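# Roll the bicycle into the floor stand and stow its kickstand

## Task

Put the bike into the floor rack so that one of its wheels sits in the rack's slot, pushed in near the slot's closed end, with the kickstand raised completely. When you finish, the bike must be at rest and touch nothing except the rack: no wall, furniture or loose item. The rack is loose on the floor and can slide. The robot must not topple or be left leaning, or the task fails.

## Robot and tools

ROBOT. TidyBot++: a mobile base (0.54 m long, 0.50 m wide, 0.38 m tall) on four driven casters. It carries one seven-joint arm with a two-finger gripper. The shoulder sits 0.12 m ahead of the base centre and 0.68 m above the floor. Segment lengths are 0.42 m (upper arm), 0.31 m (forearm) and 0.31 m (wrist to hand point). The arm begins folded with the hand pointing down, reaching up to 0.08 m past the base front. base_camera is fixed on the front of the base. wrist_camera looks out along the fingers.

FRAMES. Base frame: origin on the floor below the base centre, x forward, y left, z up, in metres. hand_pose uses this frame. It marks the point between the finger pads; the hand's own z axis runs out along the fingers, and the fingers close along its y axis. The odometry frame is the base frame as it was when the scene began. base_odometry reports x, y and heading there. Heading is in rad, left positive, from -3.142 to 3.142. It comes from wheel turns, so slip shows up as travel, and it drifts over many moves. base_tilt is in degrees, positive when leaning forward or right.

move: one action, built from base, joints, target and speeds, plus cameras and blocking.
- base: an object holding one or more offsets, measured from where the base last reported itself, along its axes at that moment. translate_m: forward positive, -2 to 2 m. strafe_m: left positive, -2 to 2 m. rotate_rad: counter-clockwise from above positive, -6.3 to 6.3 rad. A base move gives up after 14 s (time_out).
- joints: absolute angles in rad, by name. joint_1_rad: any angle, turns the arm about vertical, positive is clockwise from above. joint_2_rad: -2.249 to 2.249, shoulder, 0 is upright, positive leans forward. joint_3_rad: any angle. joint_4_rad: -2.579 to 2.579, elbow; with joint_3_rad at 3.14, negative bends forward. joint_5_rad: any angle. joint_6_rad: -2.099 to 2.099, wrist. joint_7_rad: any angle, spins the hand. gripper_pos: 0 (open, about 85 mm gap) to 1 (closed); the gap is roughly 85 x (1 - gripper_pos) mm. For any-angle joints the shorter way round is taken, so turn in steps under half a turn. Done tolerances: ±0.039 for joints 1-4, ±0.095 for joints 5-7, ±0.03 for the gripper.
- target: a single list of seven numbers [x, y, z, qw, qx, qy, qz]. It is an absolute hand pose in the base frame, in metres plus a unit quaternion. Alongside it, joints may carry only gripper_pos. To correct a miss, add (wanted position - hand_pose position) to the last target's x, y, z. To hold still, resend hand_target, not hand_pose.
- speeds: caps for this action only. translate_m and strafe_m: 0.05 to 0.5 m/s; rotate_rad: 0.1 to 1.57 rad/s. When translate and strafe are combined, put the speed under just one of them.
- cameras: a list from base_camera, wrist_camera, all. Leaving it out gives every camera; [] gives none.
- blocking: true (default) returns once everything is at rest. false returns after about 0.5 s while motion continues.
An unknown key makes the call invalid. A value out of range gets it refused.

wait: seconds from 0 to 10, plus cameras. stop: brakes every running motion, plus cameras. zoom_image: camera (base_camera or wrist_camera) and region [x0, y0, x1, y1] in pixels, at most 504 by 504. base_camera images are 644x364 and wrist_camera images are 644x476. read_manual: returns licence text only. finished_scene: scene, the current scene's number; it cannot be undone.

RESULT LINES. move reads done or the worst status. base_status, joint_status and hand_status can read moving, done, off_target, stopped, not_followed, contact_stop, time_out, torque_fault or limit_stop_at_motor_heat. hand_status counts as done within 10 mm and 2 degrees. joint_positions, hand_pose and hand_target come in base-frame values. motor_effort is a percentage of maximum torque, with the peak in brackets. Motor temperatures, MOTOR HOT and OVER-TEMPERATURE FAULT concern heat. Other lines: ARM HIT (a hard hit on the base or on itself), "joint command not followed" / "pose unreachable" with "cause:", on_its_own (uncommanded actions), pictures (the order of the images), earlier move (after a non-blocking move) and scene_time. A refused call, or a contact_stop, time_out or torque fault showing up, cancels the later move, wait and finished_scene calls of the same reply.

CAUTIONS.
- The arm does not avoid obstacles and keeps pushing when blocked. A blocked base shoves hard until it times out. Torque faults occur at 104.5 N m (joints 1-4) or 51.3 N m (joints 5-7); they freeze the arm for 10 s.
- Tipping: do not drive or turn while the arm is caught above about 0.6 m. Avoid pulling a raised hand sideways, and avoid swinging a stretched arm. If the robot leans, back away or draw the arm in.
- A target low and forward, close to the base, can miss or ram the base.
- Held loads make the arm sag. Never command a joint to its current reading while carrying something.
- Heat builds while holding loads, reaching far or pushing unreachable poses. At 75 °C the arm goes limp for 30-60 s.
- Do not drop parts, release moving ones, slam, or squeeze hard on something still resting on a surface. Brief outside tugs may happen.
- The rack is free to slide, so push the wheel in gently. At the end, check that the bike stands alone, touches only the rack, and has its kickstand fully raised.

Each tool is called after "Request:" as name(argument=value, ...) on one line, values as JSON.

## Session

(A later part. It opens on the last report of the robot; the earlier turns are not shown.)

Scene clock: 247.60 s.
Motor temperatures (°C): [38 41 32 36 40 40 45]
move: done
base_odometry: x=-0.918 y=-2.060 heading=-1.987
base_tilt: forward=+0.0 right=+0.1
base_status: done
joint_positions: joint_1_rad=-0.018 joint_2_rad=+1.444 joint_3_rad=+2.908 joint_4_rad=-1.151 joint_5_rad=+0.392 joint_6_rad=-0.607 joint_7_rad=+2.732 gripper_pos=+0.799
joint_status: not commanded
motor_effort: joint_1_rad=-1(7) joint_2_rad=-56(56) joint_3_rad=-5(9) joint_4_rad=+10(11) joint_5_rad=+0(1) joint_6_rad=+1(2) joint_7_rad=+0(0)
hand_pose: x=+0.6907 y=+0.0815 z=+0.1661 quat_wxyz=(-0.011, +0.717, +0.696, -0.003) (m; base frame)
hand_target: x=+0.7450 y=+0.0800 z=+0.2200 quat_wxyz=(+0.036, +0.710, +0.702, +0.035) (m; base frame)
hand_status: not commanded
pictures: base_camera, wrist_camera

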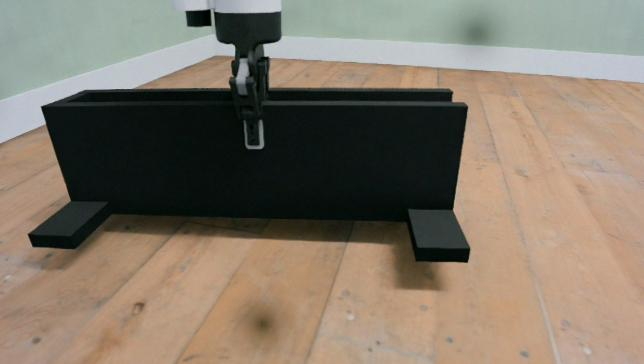

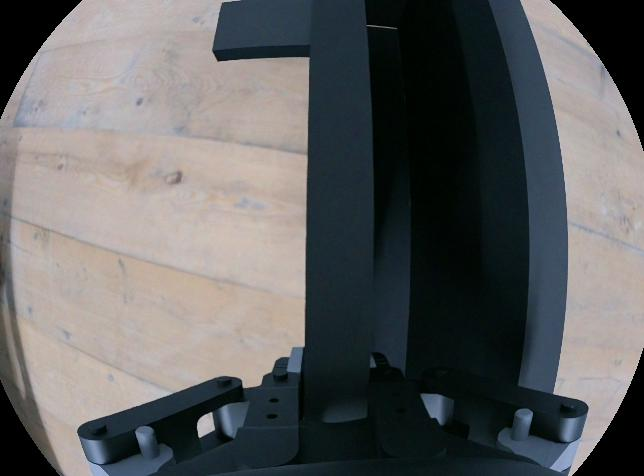

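Request:
move(base={"translate_m": -0.344, "strafe_m": 0.241}, speeds={"translate_m": 0.25}, cameras=["base_camera"])

Request:
move(base={"translate_m": -0.908, "strafe_m": 0.277}, speeds={"translate_m": 0.25})

Scene clock: 256.87 s.
Motor temperatures (°C): [38 41 32 36 40 40 45]
move: done
base_odometry: x=-0.558 y=-1.843 heading=-1.987
base_tilt: forward=-0.2 right=+0.0
base_status: done
joint_positions: joint_1_rad=-0.022 joint_2_rad=+1.443 joint_3_rad=+2.908 joint_4_rad=-1.153 joint_5_rad=+0.392 joint_6_rad=-0.607 joint_7_rad=+2.732 gripper_pos=+0.799
joint_status: not commanded
motor_effort: joint_1_rad=-1(5) joint_2_rad=-55(57) joint_3_rad=-4(7) joint_4_rad=+12(14) joint_5_rad=+0(1) joint_6_rad=+1(3) joint_7_rad=+0(1)
hand_pose: x=+0.6900 y=+0.0831 z=+0.1664 quat_wxyz=(-0.011, +0.716, +0.698, -0.004) (m; base frame)
hand_target: x=+0.7450 y=+0.0800 z=+0.2200 quat_wxyz=(+0.036, +0.710, +0.702, +0.035) (m; base frame)
hand_status: not commanded
pictures: base_camera

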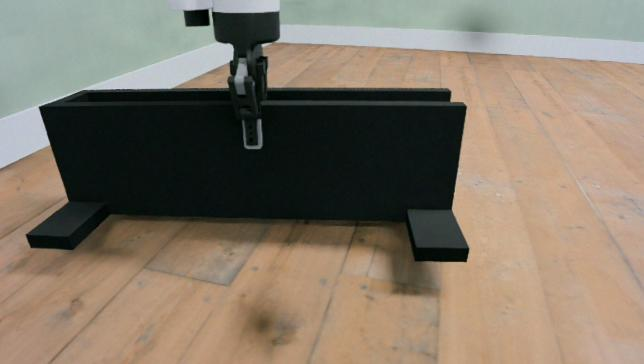

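Scene clock: 261.43 s.
Motor temperatures (°C): [38 41 32 36 40 40 45]
move: done
base_odometry: x=+0.062 y=-1.124 heading=-1.986
base_tilt: forward=-0.1 right=+0.1
base_status: done
joint_positions: joint_1_rad=-0.021 joint_2_rad=+1.440 joint_3_rad=+2.908 joint_4_rad=-1.157 joint_5_rad=+0.392 joint_6_rad=-0.607 joint_7_rad=+2.732 gripper_pos=+0.799
joint_status: not commanded
motor_effort: joint_1_rad=+0(3) joint_2_rad=-55(58) joint_3_rad=-5(6) joint_4_rad=+10(13) joint_5_rad=+0(1) joint_6_rad=+3(3) joint_7_rad=+0(0)
hand_pose: x=+0.6893 y=+0.0829 z=+0.1675 quat_wxyz=(-0.011, +0.716, +0.698, -0.004) (m; base frame)
hand_target: x=+0.7450 y=+0.0800 z=+0.2200 quat_wxyz=(+0.036, +0.710, +0.702, +0.035) (m; base frame)
hand_status: not commanded
pictures: base_camera, wrist_camera

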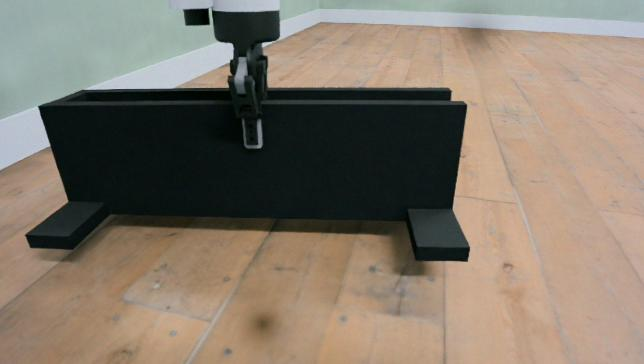

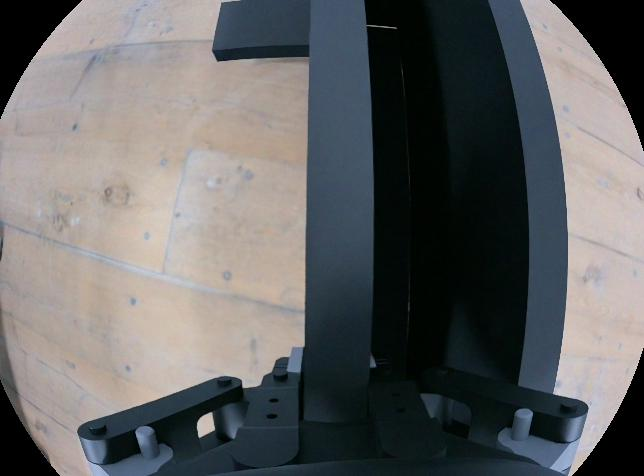

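Request:
move(base={"rotate_rad": -0.4}, speeds={"rotate_rad": 0.4}, cameras=["base_camera"])

Scene clock: 271.07 s.
Motor temperatures (°C): [38 42 32 36 40 40 45]
move: done
base_odometry: x=+0.062 y=-1.124 heading=-2.386
base_tilt: forward=+0.0 right=+0.0
base_status: done
joint_positions: joint_1_rad=-0.022 joint_2_rad=+1.440 joint_3_rad=+2.917 joint_4_rad=-1.157 joint_5_rad=+0.392 joint_6_rad=-0.607 joint_7_rad=+2.732 gripper_pos=+0.799
joint_status: not commanded
motor_effort: joint_1_rad=+0(8) joint_2_rad=-55(56) joint_3_rad=-4(9) joint_4_rad=+10(12) joint_5_rad=+0(1) joint_6_rad=+1(2) joint_7_rad=+0(1)
hand_pose: x=+0.6895 y=+0.0780 z=+0.1668 quat_wxyz=(-0.008, +0.716, +0.698, -0.007) (m; base frame)
hand_target: x=+0.7450 y=+0.0800 z=+0.2200 quat_wxyz=(+0.036, +0.710, +0.702, +0.035) (m; base frame)
hand_status: not commanded
pictures: base_camera

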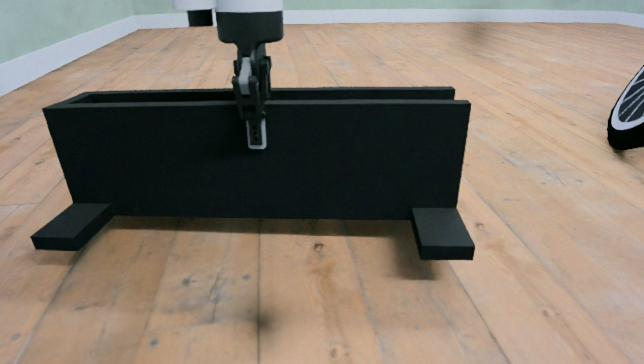

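Request:
move(base={"translate_m": -0.3, "rotate_rad": -0.3}, speeds={"rotate_rad": 0.3}, cameras=["base_camera"])

Request:
zoom_image(camera="base_camera", region=[444, 0, 644, 150])

Scene clock: 281.20 s.
Motor temperatures (°C): [38 42 32 36 40 40 45]
move: done
base_odometry: x=+0.281 y=-0.918 heading=-2.686
base_tilt: forward=+0.0 right=+0.0
base_status: done
joint_positions: joint_1_rad=-0.020 joint_2_rad=+1.440 joint_3_rad=+2.916 joint_4_rad=-1.165 joint_5_rad=+0.393 joint_6_rad=-0.607 joint_7_rad=+2.732 gripper_pos=+0.799
joint_status: not commanded
motor_effort: joint_1_rad=-1(6) joint_2_rad=-55(58) joint_3_rad=-5(8) joint_4_rad=+10(14) joint_5_rad=+0(1) joint_6_rad=+1(4) joint_7_rad=+0(0)
hand_pose: x=+0.6847 y=+0.0776 z=+0.1655 quat_wxyz=(-0.011, +0.716, +0.698, -0.010) (m; base frame)
hand_target: x=+0.7450 y=+0.0800 z=+0.2200 quat_wxyz=(+0.036, +0.710, +0.702, +0.035) (m; base frame)
hand_status: not commanded
pictures: base_camera

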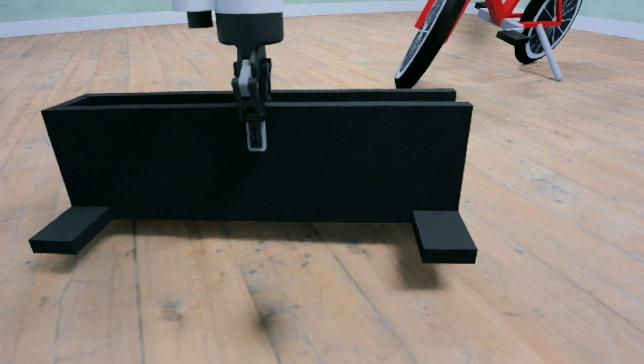

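Scaled by 2.520.

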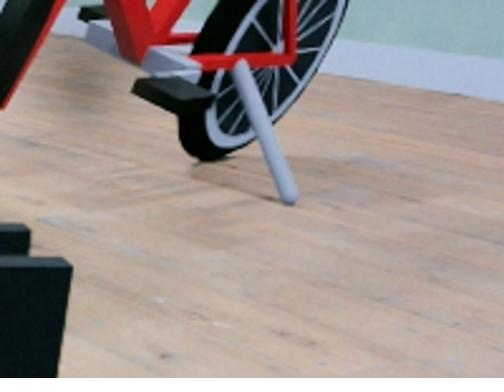

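Request:
zoom_image(camera="base_camera", region=[370, 0, 500, 110])

Scaled by 3.877.

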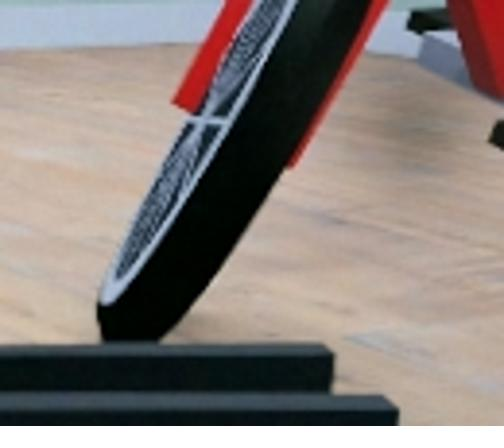

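Request:
move(target=[0.745, 0.080, 0.18, 0.036, 0.710, 0.702, 0.035], cameras=["base_camera"])

Request:
move(target=[0.75, 0.080, 0.15, 0.036, 0.710, 0.702, 0.035], cameras=["base_camera"])

Scene clock: 328.60 s.
Motor temperatures (°C): [38 43 32 36 40 40 45]
move: off_target
base_odometry: x=+0.281 y=-0.918 heading=-2.686
base_tilt: forward=+0.0 right=+0.1
base_status: not commanded
joint_positions: joint_1_rad=-0.020 joint_2_rad=+1.495 joint_3_rad=+2.916 joint_4_rad=-1.122 joint_5_rad=+0.393 joint_6_rad=-0.605 joint_7_rad=+2.732 gripper_pos=+0.800
joint_status: not commanded
motor_effort: joint_1_rad=+0(2) joint_2_rad=-52(55) joint_3_rad=-3(5) joint_4_rad=+10(11) joint_5_rad=+0(2) joint_6_rad=+0(2) joint_7_rad=+0(1)
hand_pose: x=+0.6809 y=+0.0770 z=+0.1407 quat_wxyz=(-0.016, +0.719, +0.695, -0.014) (m; base frame)
hand_target: x=+0.7450 y=+0.0800 z=+0.1800 quat_wxyz=(+0.036, +0.710, +0.702, +0.035) (m; base frame)
hand_status: off_target (0.075 m and 8.2 deg from the pose sent, 0.062 m and 7.5 deg at the start)
pictures: base_camera

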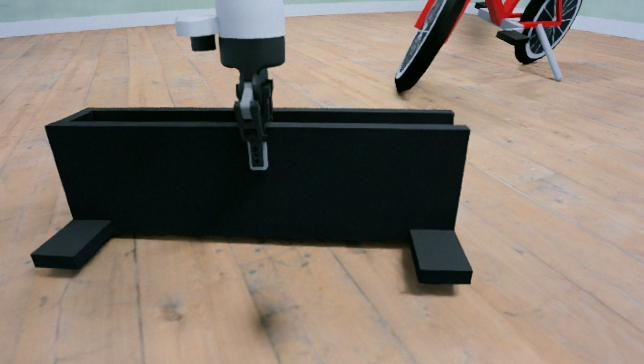

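Scene clock: 329.43 s.
Motor temperatures (°C): [38 43 32 36 40 40 45]
move: off_target
base_odometry: x=+0.281 y=-0.918 heading=-2.686
base_tilt: forward=-0.1 right=+0.1
base_status: not commanded
joint_positions: joint_1_rad=-0.027 joint_2_rad=+1.535 joint_3_rad=+2.916 joint_4_rad=-1.035 joint_5_rad=+0.393 joint_6_rad=-0.605 joint_7_rad=+2.732 gripper_pos=+0.800
joint_status: not commanded
motor_effort: joint_1_rad=+0(1) joint_2_rad=-49(52) joint_3_rad=-2(4) joint_4_rad=+9(10) joint_5_rad=+0(1) joint_6_rad=-1(3) joint_7_rad=+0(1)
hand_pose: x=+0.7080 y=+0.0793 z=+0.1307 quat_wxyz=(-0.001, +0.724, +0.690, +0.003) (m; base frame)
hand_target: x=+0.7500 y=+0.0800 z=+0.1500 quat_wxyz=(+0.036, +0.710, +0.702, +0.035) (m; base frame)
hand_status: off_target (0.046 m and 6.0 deg from the pose sent, 0.070 m and 8.2 deg at the start)
pictures: base_camera

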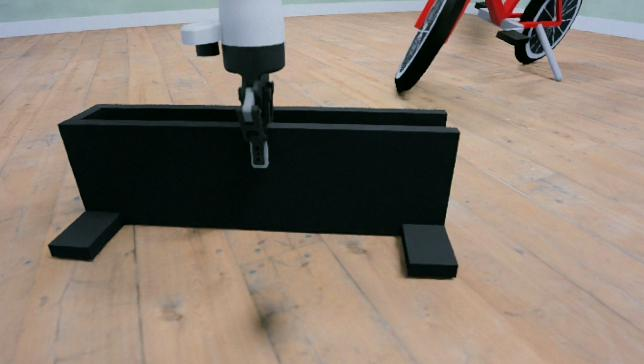

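Request:
move(joints={"gripper_pos": 0.4}, cameras=["wrist_camera"])

Request:
move(target=[0.765, 0.080, 0.19, 0.036, 0.710, 0.702, 0.035], cameras=["wrist_camera"])

Request:
move(target=[0.765, 0.080, 0.25, 0.036, 0.710, 0.702, 0.035], cameras=["wrist_camera"])

Scene clock: 335.00 s.
Motor temperatures (°C): [38 43 32 36 40 40 45]
move: done
base_odometry: x=+0.281 y=-0.918 heading=-2.685
base_tilt: forward=-0.1 right=+0.0
base_status: not commanded
joint_positions: joint_1_rad=-0.027 joint_2_rad=+1.528 joint_3_rad=+2.916 joint_4_rad=-1.030 joint_5_rad=+0.393 joint_6_rad=-0.605 joint_7_rad=+2.732 gripper_pos=+0.400
joint_status: all done
motor_effort: joint_1_rad=-1(1) joint_2_rad=-44(49) joint_3_rad=-2(3) joint_4_rad=+7(9) joint_5_rad=+0(1) joint_6_rad=+0(2) joint_7_rad=+0(1)
hand_pose: x=+0.7152 y=+0.0794 z=+0.1361 quat_wxyz=(+0.003, +0.724, +0.690, +0.008) (m; base frame)
hand_target: x=+0.7500 y=+0.0800 z=+0.1500 quat_wxyz=(+0.036, +0.710, +0.702, +0.035) (m; base frame)
hand_status: not commanded
pictures: wrist_camera

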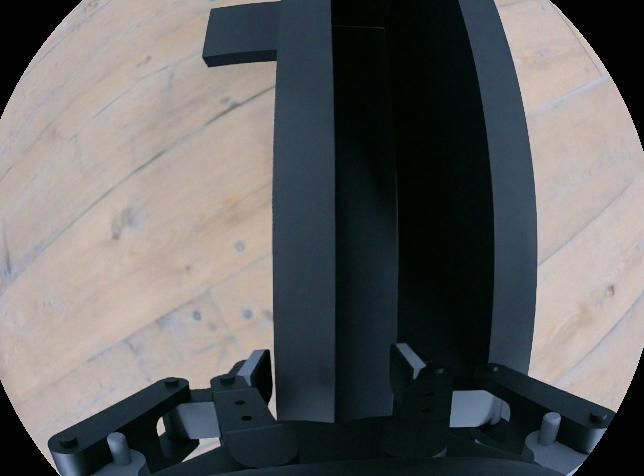

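Scene clock: 335.83 s.
Motor temperatures (°C): [38 43 32 36 40 40 45]
move: off_target
base_odometry: x=+0.281 y=-0.918 heading=-2.685
base_tilt: forward=-0.1 right=+0.0
base_status: not commanded
joint_positions: joint_1_rad=-0.027 joint_2_rad=+1.488 joint_3_rad=+2.916 joint_4_rad=-1.029 joint_5_rad=+0.393 joint_6_rad=-0.612 joint_7_rad=+2.732 gripper_pos=+0.400
joint_status: not commanded
motor_effort: joint_1_rad=-1(1) joint_2_rad=-48(49) joint_3_rad=-3(3) joint_4_rad=+10(12) joint_5_rad=+1(1) joint_6_rad=+2(3) joint_7_rad=+0(0)
hand_pose: x=+0.7348 y=+0.0792 z=+0.1603 quat_wxyz=(+0.015, +0.724, +0.690, +0.020) (m; base frame)
hand_target: x=+0.7650 y=+0.0800 z=+0.1900 quat_wxyz=(+0.036, +0.710, +0.702, +0.035) (m; base frame)
hand_status: off_target (0.042 m and 3.6 deg from the pose sent, 0.073 m and 5.3 deg at the start)
pictures: wrist_camera

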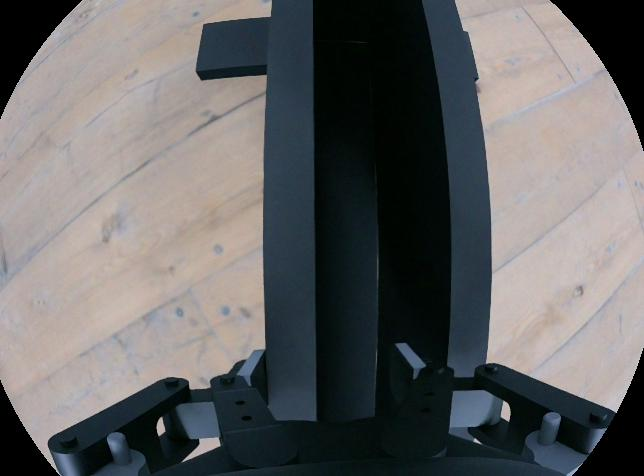

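Scene clock: 337.20 s.
Motor temperatures (°C): [38 43 32 36 40 40 45]
move: off_target
base_odometry: x=+0.281 y=-0.918 heading=-2.685
base_tilt: forward=-0.1 right=+0.0
base_status: not commanded
joint_positions: joint_1_rad=-0.027 joint_2_rad=+1.332 joint_3_rad=+2.916 joint_4_rad=-1.060 joint_5_rad=+0.393 joint_6_rad=-0.616 joint_7_rad=+2.732 gripper_pos=+0.400
joint_status: not commanded
motor_effort: joint_1_rad=+0(1) joint_2_rad=-46(52) joint_3_rad=-2(3) joint_4_rad=+11(12) joint_5_rad=+0(1) joint_6_rad=+1(3) joint_7_rad=+0(0)
hand_pose: x=+0.7908 y=+0.0812 z=+0.2538 quat_wxyz=(+0.057, +0.719, +0.690, +0.064) (m; base frame)
hand_target: x=+0.7650 y=+0.0800 z=+0.2500 quat_wxyz=(+0.036, +0.710, +0.702, +0.035) (m; base frame)
hand_status: off_target (0.026 m and 4.5 deg from the pose sent, 0.095 m and 3.6 deg at the start)
pictures: wrist_camera

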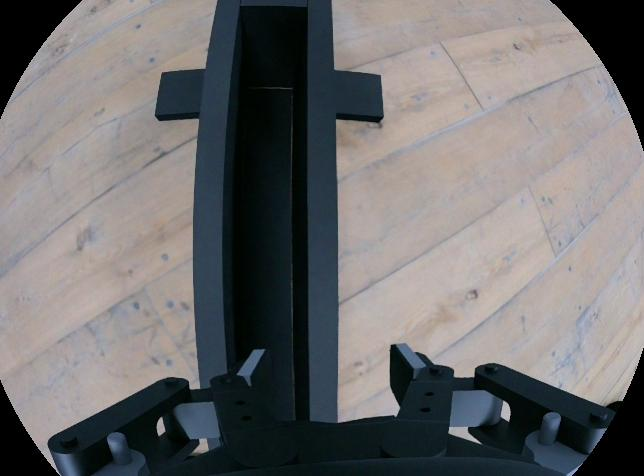

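Request:
move(target=[0.65, 0.05, 0.5, 0, 0.72, 0.69, 0], cameras=[])

Request:
move(target=[0.5, 0, 0.9, 0, 0.94, 0, 0.342])

Scene clock: 343.30 s.
Motor temperatures (°C): [38 44 32 36 40 40 45]
move: off_target
base_odometry: x=+0.281 y=-0.918 heading=-2.685
base_tilt: forward=-0.1 right=+0.0
base_status: not commanded
joint_positions: joint_1_rad=+0.077 joint_2_rad=+0.774 joint_3_rad=+2.846 joint_4_rad=-1.438 joint_5_rad=+0.327 joint_6_rad=-0.887 joint_7_rad=+2.732 gripper_pos=+0.400
joint_status: not commanded
motor_effort: joint_1_rad=-1(2) joint_2_rad=-37(49) joint_3_rad=-3(3) joint_4_rad=+12(13) joint_5_rad=+0(1) joint_6_rad=+1(2) joint_7_rad=+0(0)
hand_pose: x=+0.6873 y=+0.0391 z=+0.4970 quat_wxyz=(+0.045, +0.735, +0.677, +0.023) (m; base frame)
hand_target: x=+0.6500 y=+0.0500 z=+0.5000 quat_wxyz=(+0.000, +0.722, +0.692, +0.000) (m; base frame)
hand_status: off_target (0.039 m and 6.2 deg from the pose sent, 0.285 m and 9.8 deg at the start)
pictures: none
No camera images: "cameras" was empty.

Scene clock: 346.00 s.
Motor temperatures (°C): [38 43 32 36 40 40 45]
move: off_target
base_odometry: x=+0.281 y=-0.918 heading=-2.685
base_tilt: forward=-0.1 right=+0.0
base_status: not commanded
joint_positions: joint_1_rad=+0.004 joint_2_rad=-0.297 joint_3_rad=+3.132 joint_4_rad=-1.672 joint_5_rad=+0.069 joint_6_rad=-0.983 joint_7_rad=+1.651 gripper_pos=+0.400
joint_status: not commanded
motor_effort: joint_1_rad=-1(2) joint_2_rad=-8(40) joint_3_rad=+2(3) joint_4_rad=+19(19) joint_5_rad=+0(1) joint_6_rad=+6(8) joint_7_rad=+0(0)
hand_pose: x=+0.5237 y=-0.0136 z=+0.9254 quat_wxyz=(+0.050, +0.922, +0.047, +0.380) (m; base frame)
hand_target: x=+0.5000 y=+0.0000 z=+0.9000 quat_wxyz=(+0.000, +0.940, +0.000, +0.342) (m; base frame)
hand_status: off_target (0.037 m and 9.2 deg from the pose sent, 0.446 m and 91.5 deg at the start)
pictures: base_camera, wrist_camera

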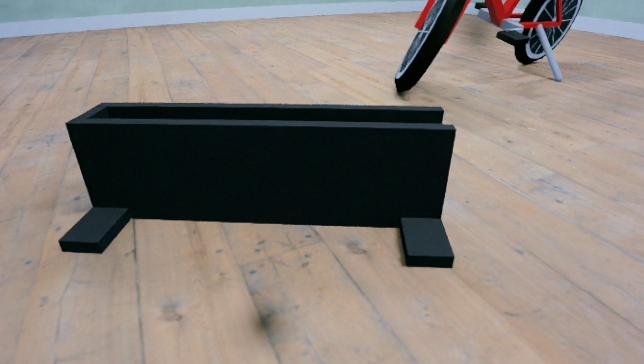

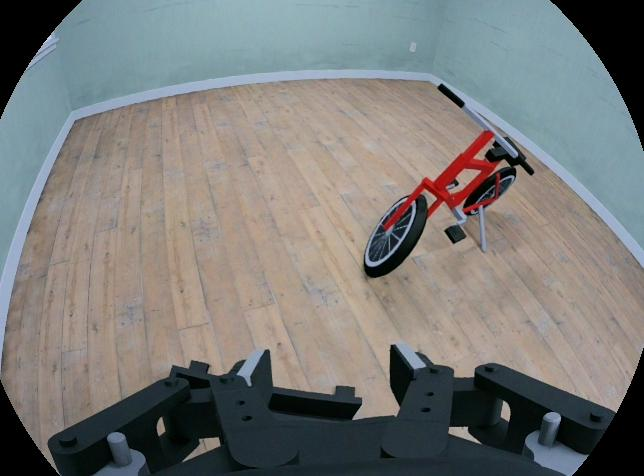

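Request:
zoom_image(camera="wrist_camera", region=[350, 70, 560, 290])

Scaled by 2.291.

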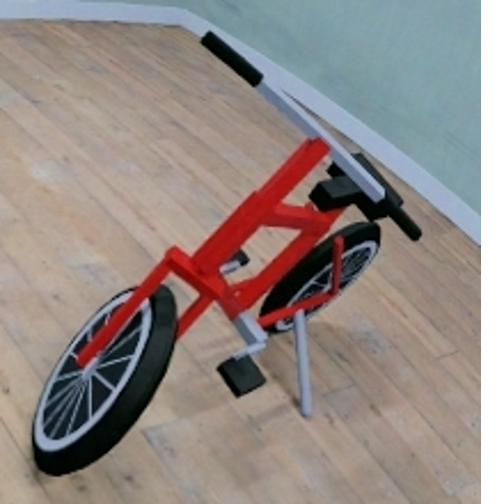

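Request:
move(target=[0.65, 0.06, 0.5, 0.02, 0.707, 0.707, 0.02], cameras=[])

Request:
move(target=[0.73, 0.075, 0.28, 0.036, 0.700, 0.712, 0.035], cameras=["wrist_camera"])

Scene clock: 424.43 s.
Motor temperatures (°C): [38 41 32 36 40 40 45]
move: off_target
base_odometry: x=+0.281 y=-0.918 heading=-2.685
base_tilt: forward=+0.0 right=+0.0
base_status: not commanded
joint_positions: joint_1_rad=+0.072 joint_2_rad=+0.721 joint_3_rad=+2.829 joint_4_rad=-1.556 joint_5_rad=+0.230 joint_6_rad=-0.947 joint_7_rad=+2.714 gripper_pos=+0.400
joint_status: not commanded
motor_effort: joint_1_rad=+0(2) joint_2_rad=-34(36) joint_3_rad=-2(3) joint_4_rad=+11(19) joint_5_rad=+0(1) joint_6_rad=+0(8) joint_7_rad=+0(0)
hand_pose: x=+0.6125 y=+0.0641 z=+0.4954 quat_wxyz=(-0.020, +0.747, +0.664, -0.014) (m; base frame)
hand_target: x=+0.6500 y=+0.0600 z=+0.5000 quat_wxyz=(+0.020, +0.707, +0.707, +0.020) (m; base frame)
hand_status: off_target (0.038 m and 9.0 deg from the pose sent, 0.450 m and 92.1 deg at the start)
pictures: none
No camera images: "cameras" was empty.

Scene clock: 426.23 s.
Motor temperatures (°C): [38 41 32 36 40 40 45]
move: off_target
base_odometry: x=+0.281 y=-0.918 heading=-2.685
base_tilt: forward=+0.0 right=-0.1
base_status: not commanded
joint_positions: joint_1_rad=+0.017 joint_2_rad=+1.219 joint_3_rad=+2.862 joint_4_rad=-1.303 joint_5_rad=+0.388 joint_6_rad=-0.679 joint_7_rad=+2.714 gripper_pos=+0.400
joint_status: not commanded
motor_effort: joint_1_rad=-1(2) joint_2_rad=-42(45) joint_3_rad=-4(4) joint_4_rad=+8(11) joint_5_rad=+0(1) joint_6_rad=+0(1) joint_7_rad=+0(0)
hand_pose: x=+0.6891 y=+0.0814 z=+0.2740 quat_wxyz=(-0.011, +0.720, +0.694, +0.003) (m; base frame)
hand_target: x=+0.7300 y=+0.0750 z=+0.2800 quat_wxyz=(+0.036, +0.700, +0.712, +0.035) (m; base frame)
hand_status: off_target (0.042 m and 7.2 deg from the pose sent, 0.246 m and 11.5 deg at the start)
pictures: wrist_camera

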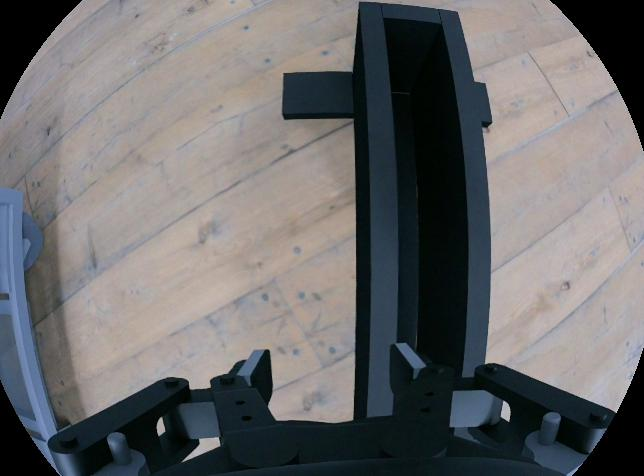

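Request:
move(target=[0.765, 0.075, 0.20, 0.036, 0.705, 0.707, 0.035], cameras=["wrist_camera"])

Scene clock: 434.17 s.
Motor temperatures (°C): [38 41 32 36 40 40 45]
move: off_target
base_odometry: x=+0.281 y=-0.918 heading=-2.685
base_tilt: forward=+0.0 right=+0.0
base_status: not commanded
joint_positions: joint_1_rad=-0.010 joint_2_rad=+1.431 joint_3_rad=+2.893 joint_4_rad=-1.043 joint_5_rad=+0.389 joint_6_rad=-0.678 joint_7_rad=+2.714 gripper_pos=+0.400
joint_status: not commanded
motor_effort: joint_1_rad=-1(1) joint_2_rad=-45(48) joint_3_rad=-2(4) joint_4_rad=+8(10) joint_5_rad=+0(1) joint_6_rad=+1(1) joint_7_rad=+0(0)
hand_pose: x=+0.7373 y=+0.0761 z=+0.1936 quat_wxyz=(+0.008, +0.735, +0.678, +0.014) (m; base frame)
hand_target: x=+0.7650 y=+0.0750 z=+0.2000 quat_wxyz=(+0.036, +0.705, +0.707, +0.035) (m; base frame)
hand_status: off_target (0.028 m and 6.3 deg from the pose sent, 0.106 m and 6.9 deg at the start)
pictures: wrist_camera

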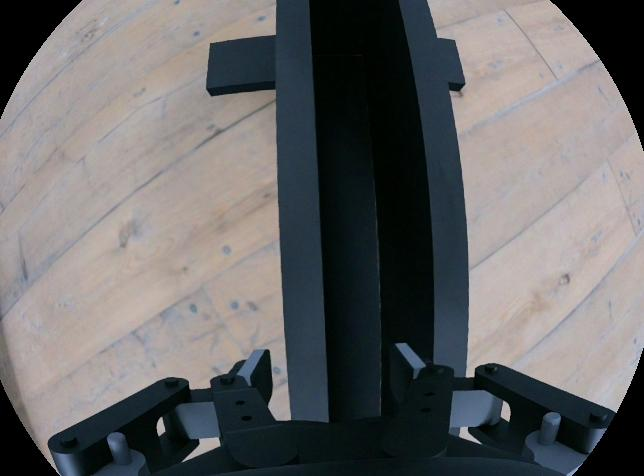

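Request:
move(target=[0.755, 0.075, 0.16, 0.036, 0.705, 0.707, 0.035], cameras=["wrist_camera"])

Scene clock: 438.23 s.
Motor temperatures (°C): [38 41 32 36 40 40 45]
move: off_target
base_odometry: x=+0.281 y=-0.918 heading=-2.685
base_tilt: forward=-0.1 right=+0.0
base_status: not commanded
joint_positions: joint_1_rad=-0.014 joint_2_rad=+1.501 joint_3_rad=+2.898 joint_4_rad=-1.024 joint_5_rad=+0.389 joint_6_rad=-0.646 joint_7_rad=+2.714 gripper_pos=+0.400
joint_status: not commanded
motor_effort: joint_1_rad=-1(1) joint_2_rad=-45(48) joint_3_rad=-3(4) joint_4_rad=+7(10) joint_5_rad=+0(0) joint_6_rad=+0(2) joint_7_rad=+0(0)
hand_pose: x=+0.7217 y=+0.0783 z=+0.1547 quat_wxyz=(-0.002, +0.736, +0.677, +0.008) (m; base frame)
hand_target: x=+0.7550 y=+0.0750 z=+0.1600 quat_wxyz=(+0.036, +0.705, +0.707, +0.035) (m; base frame)
hand_status: off_target (0.034 m and 7.2 deg from the pose sent, 0.038 m and 6.3 deg at the start)
pictures: wrist_camera

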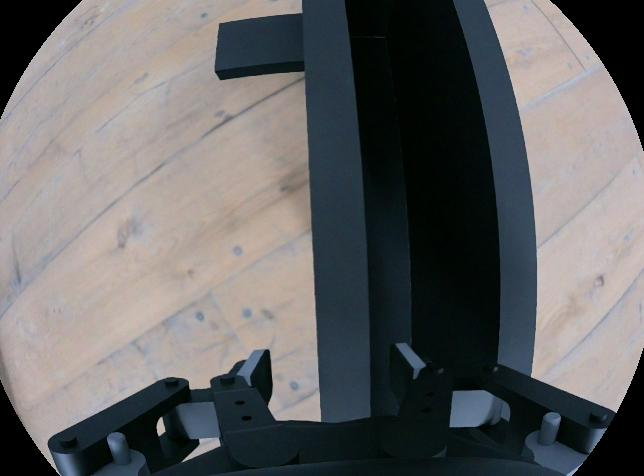

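Request:
move(target=[0.745, 0.075, 0.13, 0.036, 0.705, 0.707, 0.035], cameras=["wrist_camera"])

Scene clock: 441.77 s.
Motor temperatures (°C): [38 41 32 36 40 40 45]
move: off_target
base_odometry: x=+0.281 y=-0.918 heading=-2.685
base_tilt: forward=+0.0 right=+0.0
base_status: not commanded
joint_positions: joint_1_rad=-0.017 joint_2_rad=+1.549 joint_3_rad=+2.903 joint_4_rad=-1.017 joint_5_rad=+0.392 joint_6_rad=-0.606 joint_7_rad=+2.714 gripper_pos=+0.400
joint_status: not commanded
motor_effort: joint_1_rad=+0(2) joint_2_rad=-44(46) joint_3_rad=-3(4) joint_4_rad=+8(8) joint_5_rad=+0(1) joint_6_rad=+1(2) joint_7_rad=+0(0)
hand_pose: x=+0.7113 y=+0.0803 z=+0.1268 quat_wxyz=(-0.005, +0.735, +0.678, +0.009) (m; base frame)
hand_target: x=+0.7450 y=+0.0750 z=+0.1300 quat_wxyz=(+0.036, +0.705, +0.707, +0.035) (m; base frame)
hand_status: off_target (0.034 m and 7.3 deg from the pose sent, 0.034 m and 7.2 deg at the start)
pictures: wrist_camera

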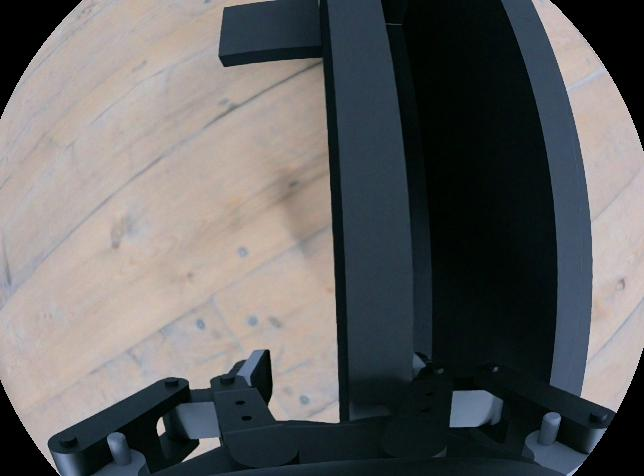

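Request:
move(base={"translate_m": 0.015}, cameras=[])

Request:
move(joints={"gripper_pos": 1.0}, cameras=[])

Request:
move(target=[0.755, 0.078, 0.215, 0.036, 0.705, 0.707, 0.035])

Scene clock: 447.03 s.
Motor temperatures (°C): [38 41 32 36 40 40 45]
move: done
base_odometry: x=+0.267 y=-0.925 heading=-2.685
base_tilt: forward=-0.1 right=+0.0
base_status: done
joint_positions: joint_1_rad=-0.018 joint_2_rad=+1.550 joint_3_rad=+2.903 joint_4_rad=-1.011 joint_5_rad=+0.392 joint_6_rad=-0.603 joint_7_rad=+2.714 gripper_pos=+0.400
joint_status: not commanded
motor_effort: joint_1_rad=-1(2) joint_2_rad=-44(46) joint_3_rad=-3(3) joint_4_rad=+7(8) joint_5_rad=+0(1) joint_6_rad=+0(1) joint_7_rad=+0(0)
hand_pose: x=+0.7147 y=+0.0810 z=+0.1273 quat_wxyz=(-0.003, +0.734, +0.679, +0.012) (m; base frame)
hand_target: x=+0.7450 y=+0.0750 z=+0.1300 quat_wxyz=(+0.036, +0.705, +0.707, +0.035) (m; base frame)
hand_status: not commanded
pictures: none
No camera images: "cameras" was empty.

Scene clock: 447.90 s.
Motor temperatures (°C): [38 41 32 36 40 40 45]
move: off_target
base_odometry: x=+0.267 y=-0.925 heading=-2.686
base_tilt: forward=-0.1 right=+0.0
base_status: not commanded
joint_positions: joint_1_rad=-0.019 joint_2_rad=+1.549 joint_3_rad=+2.903 joint_4_rad=-1.011 joint_5_rad=+0.392 joint_6_rad=-0.603 joint_7_rad=+2.714 gripper_pos=+0.801
joint_status: gripper_pos off_target (ended at +0.801, target +1.000)
motor_effort: joint_1_rad=-1(1) joint_2_rad=-43(47) joint_3_rad=-2(4) joint_4_rad=+8(12) joint_5_rad=+0(1) joint_6_rad=+2(5) joint_7_rad=+0(0)
hand_pose: x=+0.7151 y=+0.0813 z=+0.1274 quat_wxyz=(-0.002, +0.734, +0.679, +0.012) (m; base frame)
hand_target: x=+0.7450 y=+0.0750 z=+0.1300 quat_wxyz=(+0.036, +0.705, +0.707, +0.035) (m; base frame)
hand_status: not commanded
pictures: none
No camera images: "cameras" was empty.

Scene clock: 449.27 s.
Motor temperatures (°C): [38 41 32 36 40 40 45]
move: off_target
base_odometry: x=+0.267 y=-0.925 heading=-2.686
base_tilt: forward=+0.0 right=+0.0
base_status: not commanded
joint_positions: joint_1_rad=-0.019 joint_2_rad=+1.475 joint_3_rad=+2.904 joint_4_rad=-1.093 joint_5_rad=+0.392 joint_6_rad=-0.603 joint_7_rad=+2.714 gripper_pos=+0.801
joint_status: not commanded
motor_effort: joint_1_rad=-1(2) joint_2_rad=-56(58) joint_3_rad=-5(6) joint_4_rad=+11(12) joint_5_rad=+0(1) joint_6_rad=+2(3) joint_7_rad=+0(0)
hand_pose: x=+0.7083 y=+0.0838 z=+0.1574 quat_wxyz=(-0.004, +0.728, +0.686, +0.009) (m; base frame)
hand_target: x=+0.7550 y=+0.0780 z=+0.2150 quat_wxyz=(+0.036, +0.705, +0.707, +0.035) (m; base frame)
hand_status: off_target (0.074 m and 6.5 deg from the pose sent, 0.096 m and 6.9 deg at the start)
pictures: base_camera, wrist_camera

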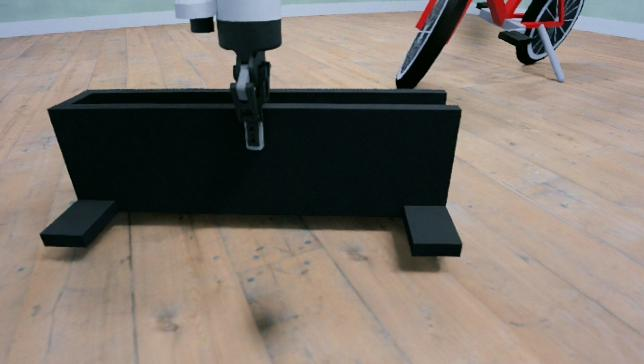

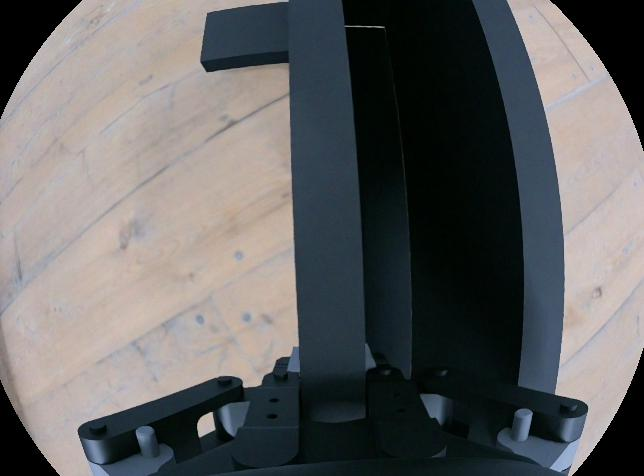

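Request:
move(base={"translate_m": 0.36, "strafe_m": -0.0475, "rotate_rad": 0.56}, speeds={"translate_m": 0.2, "rotate_rad": 0.4})

Scene clock: 459.67 s.
Motor temperatures (°C): [38 42 32 36 40 40 45]
move: done
base_odometry: x=-0.077 y=-1.041 heading=-2.125
base_tilt: forward=-0.1 right=+0.0
base_status: done
joint_positions: joint_1_rad=-0.018 joint_2_rad=+1.472 joint_3_rad=+2.913 joint_4_rad=-1.095 joint_5_rad=+0.392 joint_6_rad=-0.603 joint_7_rad=+2.714 gripper_pos=+0.801
joint_status: not commanded
motor_effort: joint_1_rad=-1(7) joint_2_rad=-56(58) joint_3_rad=-5(8) joint_4_rad=+12(13) joint_5_rad=+0(1) joint_6_rad=+2(4) joint_7_rad=+0(1)
hand_pose: x=+0.7095 y=+0.0776 z=+0.1585 quat_wxyz=(+0.000, +0.728, +0.685, +0.007) (m; base frame)
hand_target: x=+0.7550 y=+0.0780 z=+0.2150 quat_wxyz=(+0.036, +0.705, +0.707, +0.035) (m; base frame)
hand_status: not commanded
pictures: base_camera, wrist_camera

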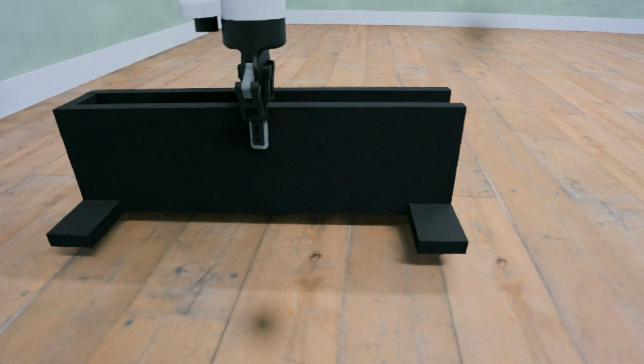

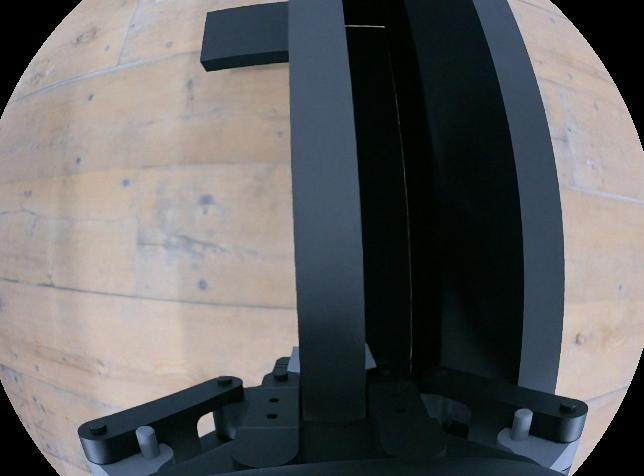

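Lower and release the rack here, then lift the hand clear.

Request:
move(target=[0.76, 0.078, 0.15, 0.036, 0.705, 0.707, 0.035], cameras=[])

Request:
move(joints={"gripper_pos": 0.4}, cameras=["wrist_camera"])

Request:
move(target=[0.75, 0.080, 0.19, 0.036, 0.710, 0.702, 0.035], cameras=["wrist_camera"])

Scene clock: 464.17 s.
Motor temperatures (°C): [38 42 32 36 40 40 45]
move: off_target
base_odometry: x=-0.077 y=-1.041 heading=-2.125
base_tilt: forward=-0.1 right=+0.0
base_status: not commanded
joint_positions: joint_1_rad=-0.023 joint_2_rad=+1.552 joint_3_rad=+2.913 joint_4_rad=-0.993 joint_5_rad=+0.392 joint_6_rad=-0.604 joint_7_rad=+2.714 gripper_pos=+0.801
joint_status: not commanded
motor_effort: joint_1_rad=-1(2) joint_2_rad=-50(56) joint_3_rad=-1(5) joint_4_rad=+12(12) joint_5_rad=+2(2) joint_6_rad=+5(6) joint_7_rad=+0(1)
hand_pose: x=+0.7232 y=+0.0775 z=+0.1281 quat_wxyz=(+0.006, +0.734, +0.679, +0.014) (m; base frame)
hand_target: x=+0.7600 y=+0.0780 z=+0.1500 quat_wxyz=(+0.036, +0.705, +0.707, +0.035) (m; base frame)
hand_status: off_target (0.043 m and 6.3 deg from the pose sent, 0.051 m and 6.4 deg at the start)
pictures: none
No camera images: "cameras" was empty.

Scene clock: 465.03 s.
Motor temperatures (°C): [38 42 32 36 40 40 45]
move: done
base_odometry: x=-0.077 y=-1.041 heading=-2.125
base_tilt: forward=+0.0 right=+0.1
base_status: not commanded
joint_positions: joint_1_rad=-0.024 joint_2_rad=+1.542 joint_3_rad=+2.913 joint_4_rad=-0.973 joint_5_rad=+0.392 joint_6_rad=-0.604 joint_7_rad=+2.714 gripper_pos=+0.400
joint_status: all done
motor_effort: joint_1_rad=+0(1) joint_2_rad=-46(50) joint_3_rad=-2(3) joint_4_rad=+9(13) joint_5_rad=+0(2) joint_6_rad=+1(6) joint_7_rad=+0(0)
hand_pose: x=+0.7398 y=+0.0778 z=+0.1380 quat_wxyz=(+0.016, +0.735, +0.677, +0.025) (m; base frame)
hand_target: x=+0.7600 y=+0.0780 z=+0.1500 quat_wxyz=(+0.036, +0.705, +0.707, +0.035) (m; base frame)
hand_status: not commanded
pictures: wrist_camera

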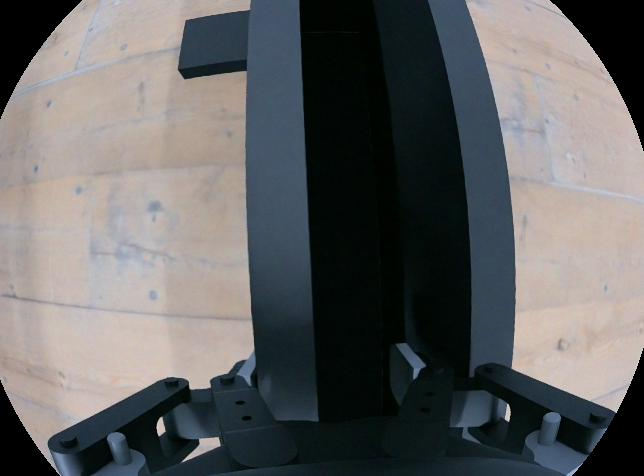

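Scene clock: 466.03 s.
Motor temperatures (°C): [38 42 32 36 40 40 45]
move: off_target
base_odometry: x=-0.077 y=-1.041 heading=-2.125
base_tilt: forward=+0.0 right=+0.0
base_status: not commanded
joint_positions: joint_1_rad=-0.024 joint_2_rad=+1.447 joint_3_rad=+2.913 joint_4_rad=-1.055 joint_5_rad=+0.392 joint_6_rad=-0.604 joint_7_rad=+2.714 gripper_pos=+0.400
joint_status: not commanded
motor_effort: joint_1_rad=-1(1) joint_2_rad=-45(48) joint_3_rad=-2(3) joint_4_rad=+8(10) joint_5_rad=+0(1) joint_6_rad=+0(3) joint_7_rad=+0(0)
hand_pose: x=+0.7434 y=+0.0810 z=+0.1807 quat_wxyz=(+0.021, +0.728, +0.684, +0.030) (m; base frame)
hand_target: x=+0.7500 y=+0.0800 z=+0.1900 quat_wxyz=(+0.036, +0.710, +0.702, +0.035) (m; base frame)
hand_status: off_target (0.011 m and 3.5 deg from the pose sent, 0.053 m and 4.8 deg at the start)
pictures: wrist_camera

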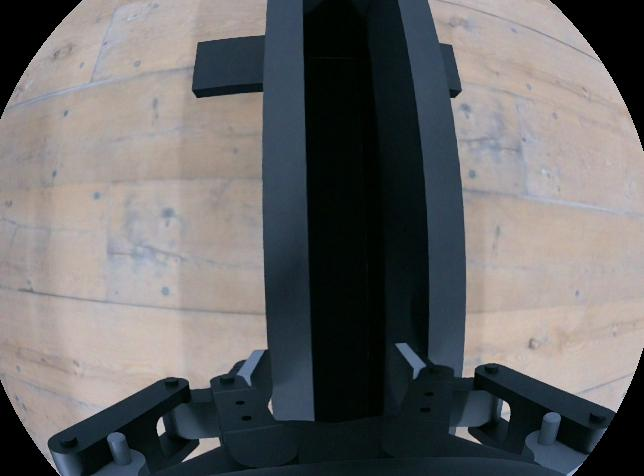

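Request:
move(target=[0.76, 0.080, 0.25, 0.036, 0.710, 0.702, 0.035], cameras=[])

Request:
move(target=[0.65, 0.05, 0.5, 0, 0.72, 0.69, 0], cameras=[])

Request:
move(target=[0.45, 0, 0.9, 0, 0.94, 0, 0.342], base={"strafe_m": -0.6})

Scene clock: 481.57 s.
Motor temperatures (°C): [38 42 32 36 40 40 45]
move: off_target
base_odometry: x=-0.077 y=-1.041 heading=-2.125
base_tilt: forward=-0.1 right=+0.0
base_status: not commanded
joint_positions: joint_1_rad=-0.024 joint_2_rad=+1.327 joint_3_rad=+2.913 joint_4_rad=-1.081 joint_5_rad=+0.392 joint_6_rad=-0.611 joint_7_rad=+2.714 gripper_pos=+0.400
joint_status: not commanded
motor_effort: joint_1_rad=-1(1) joint_2_rad=-46(49) joint_3_rad=-3(3) joint_4_rad=+11(11) joint_5_rad=+1(1) joint_6_rad=+2(3) joint_7_rad=+0(0)
hand_pose: x=+0.7831 y=+0.0820 z=+0.2521 quat_wxyz=(+0.051, +0.724, +0.685, +0.062) (m; base frame)
hand_target: x=+0.7600 y=+0.0800 z=+0.2500 quat_wxyz=(+0.036, +0.710, +0.702, +0.035) (m; base frame)
hand_status: off_target (0.023 m and 4.4 deg from the pose sent, 0.071 m and 3.5 deg at the start)
pictures: none
No camera images: "cameras" was empty.

Scene clock: 483.37 s.
Motor temperatures (°C): [38 42 32 36 40 40 45]
move: off_target
base_odometry: x=-0.077 y=-1.041 heading=-2.125
base_tilt: forward=+0.0 right=+0.0
base_status: not commanded
joint_positions: joint_1_rad=+0.077 joint_2_rad=+0.773 joint_3_rad=+2.846 joint_4_rad=-1.438 joint_5_rad=+0.327 joint_6_rad=-0.887 joint_7_rad=+2.728 gripper_pos=+0.400
joint_status: not commanded
motor_effort: joint_1_rad=-1(2) joint_2_rad=-37(49) joint_3_rad=-3(3) joint_4_rad=+12(13) joint_5_rad=+1(1) joint_6_rad=+2(2) joint_7_rad=+0(0)
hand_pose: x=+0.6874 y=+0.0391 z=+0.4972 quat_wxyz=(+0.045, +0.736, +0.675, +0.023) (m; base frame)
hand_target: x=+0.6500 y=+0.0500 z=+0.5000 quat_wxyz=(+0.000, +0.722, +0.692, +0.000) (m; base frame)
hand_status: off_target (0.039 m and 6.3 deg from the pose sent, 0.283 m and 9.2 deg at the start)
pictures: none
No camera images: "cameras" was empty.

Scene clock: 486.17 s.
Motor temperatures (°C): [38 42 32 36 40 40 45]
move: off_target
base_odometry: x=-0.587 y=-0.725 heading=-2.124
base_tilt: forward=-0.1 right=+0.0
base_status: done
joint_positions: joint_1_rad=+0.006 joint_2_rad=-0.416 joint_3_rad=+3.133 joint_4_rad=-1.732 joint_5_rad=+0.069 joint_6_rad=-1.041 joint_7_rad=+1.651 gripper_pos=+0.400
joint_status: not commanded
motor_effort: joint_1_rad=-1(3) joint_2_rad=-4(39) joint_3_rad=+2(3) joint_4_rad=+18(19) joint_5_rad=+1(2) joint_6_rad=+7(8) joint_7_rad=+0(0)
hand_pose: x=+0.4731 y=-0.0157 z=+0.9262 quat_wxyz=(+0.051, +0.922, +0.043, +0.380) (m; base frame)
hand_target: x=+0.4500 y=+0.0000 z=+0.9000 quat_wxyz=(+0.000, +0.940, +0.000, +0.342) (m; base frame)
hand_status: off_target (0.038 m and 9.1 deg from the pose sent, 0.469 m and 91.2 deg at the start)
pictures: base_camera, wrist_camera

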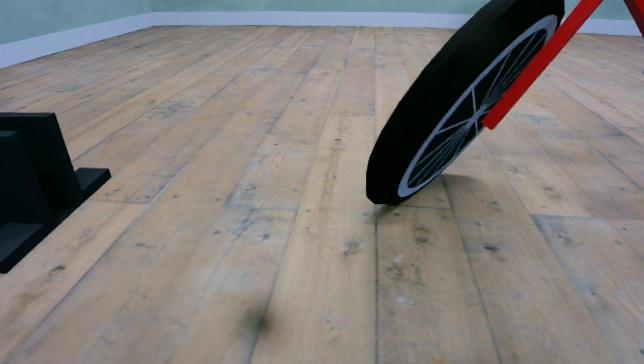

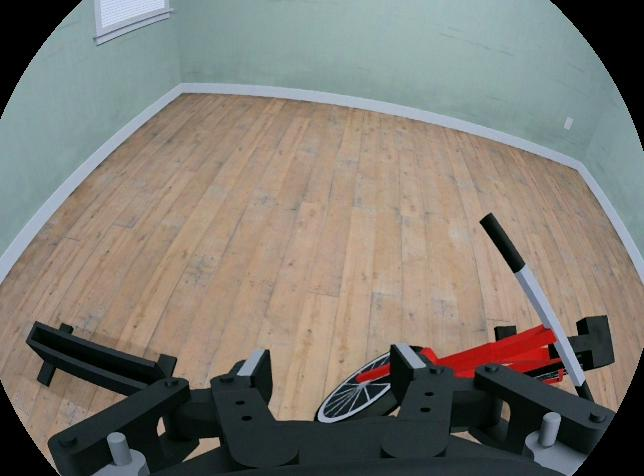

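Request:
move(base={"strafe_m": -0.6}, target=[0.4, 0, 0.85, 0, 0.995, 0, 0.1])

Scene clock: 509.53 s.
Motor temperatures (°C): [38 41 32 36 40 40 45]
move: off_target
base_odometry: x=-1.098 y=-0.410 heading=-2.124
base_tilt: forward=+0.0 right=+0.0
base_status: done
joint_positions: joint_1_rad=-0.004 joint_2_rad=-0.222 joint_3_rad=+3.145 joint_4_rad=-1.610 joint_5_rad=+0.063 joint_6_rad=-1.497 joint_7_rad=+1.649 gripper_pos=+0.400
joint_status: not commanded
motor_effort: joint_1_rad=-1(2) joint_2_rad=-8(10) joint_3_rad=+2(4) joint_4_rad=+16(18) joint_5_rad=+1(2) joint_6_rad=+3(7) joint_7_rad=+0(0)
hand_pose: x=+0.4147 y=-0.0183 z=+0.8490 quat_wxyz=(+0.036, +0.991, +0.037, +0.127) (m; base frame)
hand_target: x=+0.4000 y=+0.0000 z=+0.8500 quat_wxyz=(+0.000, +0.995, +0.000, +0.100) (m; base frame)
hand_status: off_target (0.024 m and 6.7 deg from the pose sent, 0.107 m and 34.2 deg at the start)
pictures: base_camera, wrist_camera

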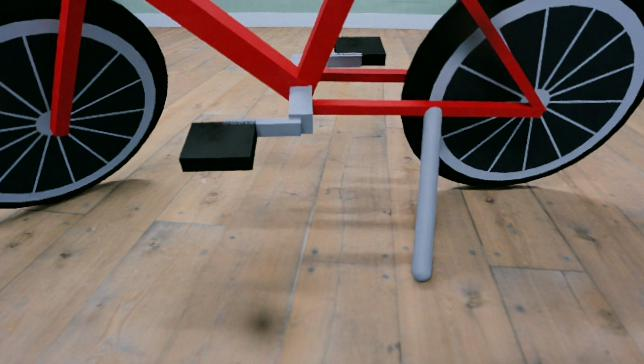

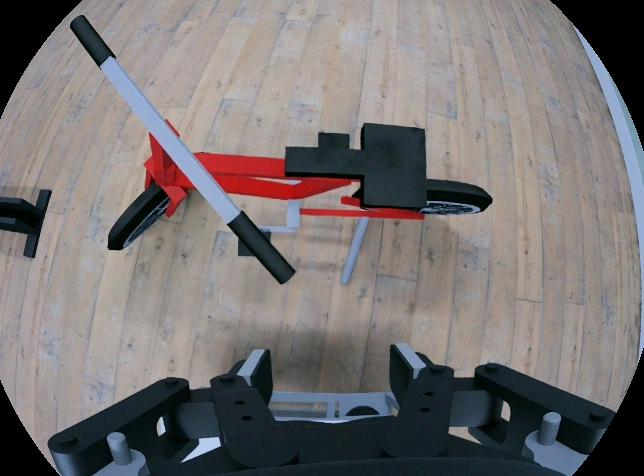

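Request:
move(target=[0.50, 0.02, 0.76, 0, 1, 0, 0], joints={"gripper_pos": 0}, cameras=["wrist_camera"])

Scene clock: 526.17 s.
Motor temperatures (°C): [38 41 32 36 40 40 45]
move: off_target
base_odometry: x=-1.098 y=-0.410 heading=-2.124
base_tilt: forward=+0.0 right=+0.0
base_status: not commanded
joint_positions: joint_1_rad=-0.043 joint_2_rad=+0.159 joint_3_rad=+3.145 joint_4_rad=-1.514 joint_5_rad=+0.063 joint_6_rad=-1.497 joint_7_rad=+1.601 gripper_pos=+0.000
joint_status: all done
motor_effort: joint_1_rad=-1(1) joint_2_rad=-21(23) joint_3_rad=+1(3) joint_4_rad=+14(17) joint_5_rad=+1(1) joint_6_rad=+1(3) joint_7_rad=+0(0)
hand_pose: x=+0.4899 y=-0.0035 z=+0.7544 quat_wxyz=(+0.032, +0.999, +0.038, -0.015) (m; base frame)
hand_target: x=+0.5000 y=+0.0200 z=+0.7600 quat_wxyz=(+0.000, +1.000, +0.000, +0.000) (m; base frame)
hand_status: off_target (0.026 m and 5.9 deg from the pose sent, 0.129 m and 15.8 deg at the start)
pictures: wrist_camera

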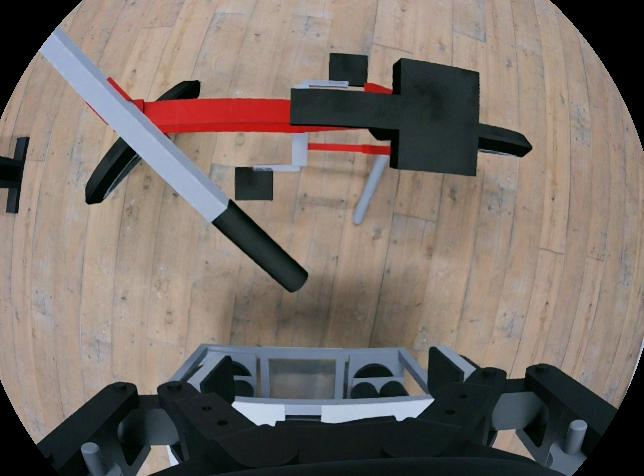

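Request:
move(target=[0.545, 0.04, 0.69, 0, 0.999, -0.03, 0.01], cameras=["wrist_camera"])

Scene clock: 533.77 s.
Motor temperatures (°C): [38 41 32 36 40 40 45]
move: off_target
base_odometry: x=-1.098 y=-0.410 heading=-2.124
base_tilt: forward=-0.1 right=+0.0
base_status: not commanded
joint_positions: joint_1_rad=-0.093 joint_2_rad=+0.288 joint_3_rad=+3.145 joint_4_rad=-1.535 joint_5_rad=+0.062 joint_6_rad=-1.350 joint_7_rad=+1.500 gripper_pos=+0.000
joint_status: not commanded
motor_effort: joint_1_rad=-1(1) joint_2_rad=-25(28) joint_3_rad=+1(2) joint_4_rad=+15(16) joint_5_rad=+1(1) joint_6_rad=+0(1) joint_7_rad=+0(0)
hand_pose: x=+0.5334 y=+0.0195 z=+0.6961 quat_wxyz=(+0.032, +0.999, +0.017, -0.013) (m; base frame)
hand_target: x=+0.5450 y=+0.0400 z=+0.6900 quat_wxyz=(+0.000, +0.999, -0.030, +0.010) (m; base frame)
hand_status: off_target (0.024 m and 7.0 deg from the pose sent, 0.095 m and 9.0 deg at the start)
pictures: wrist_camera

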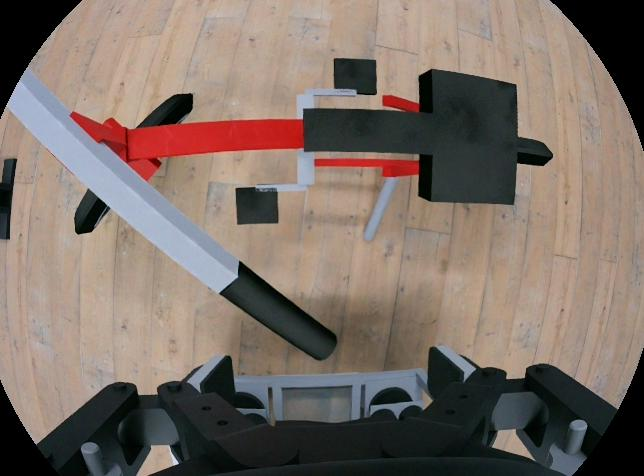

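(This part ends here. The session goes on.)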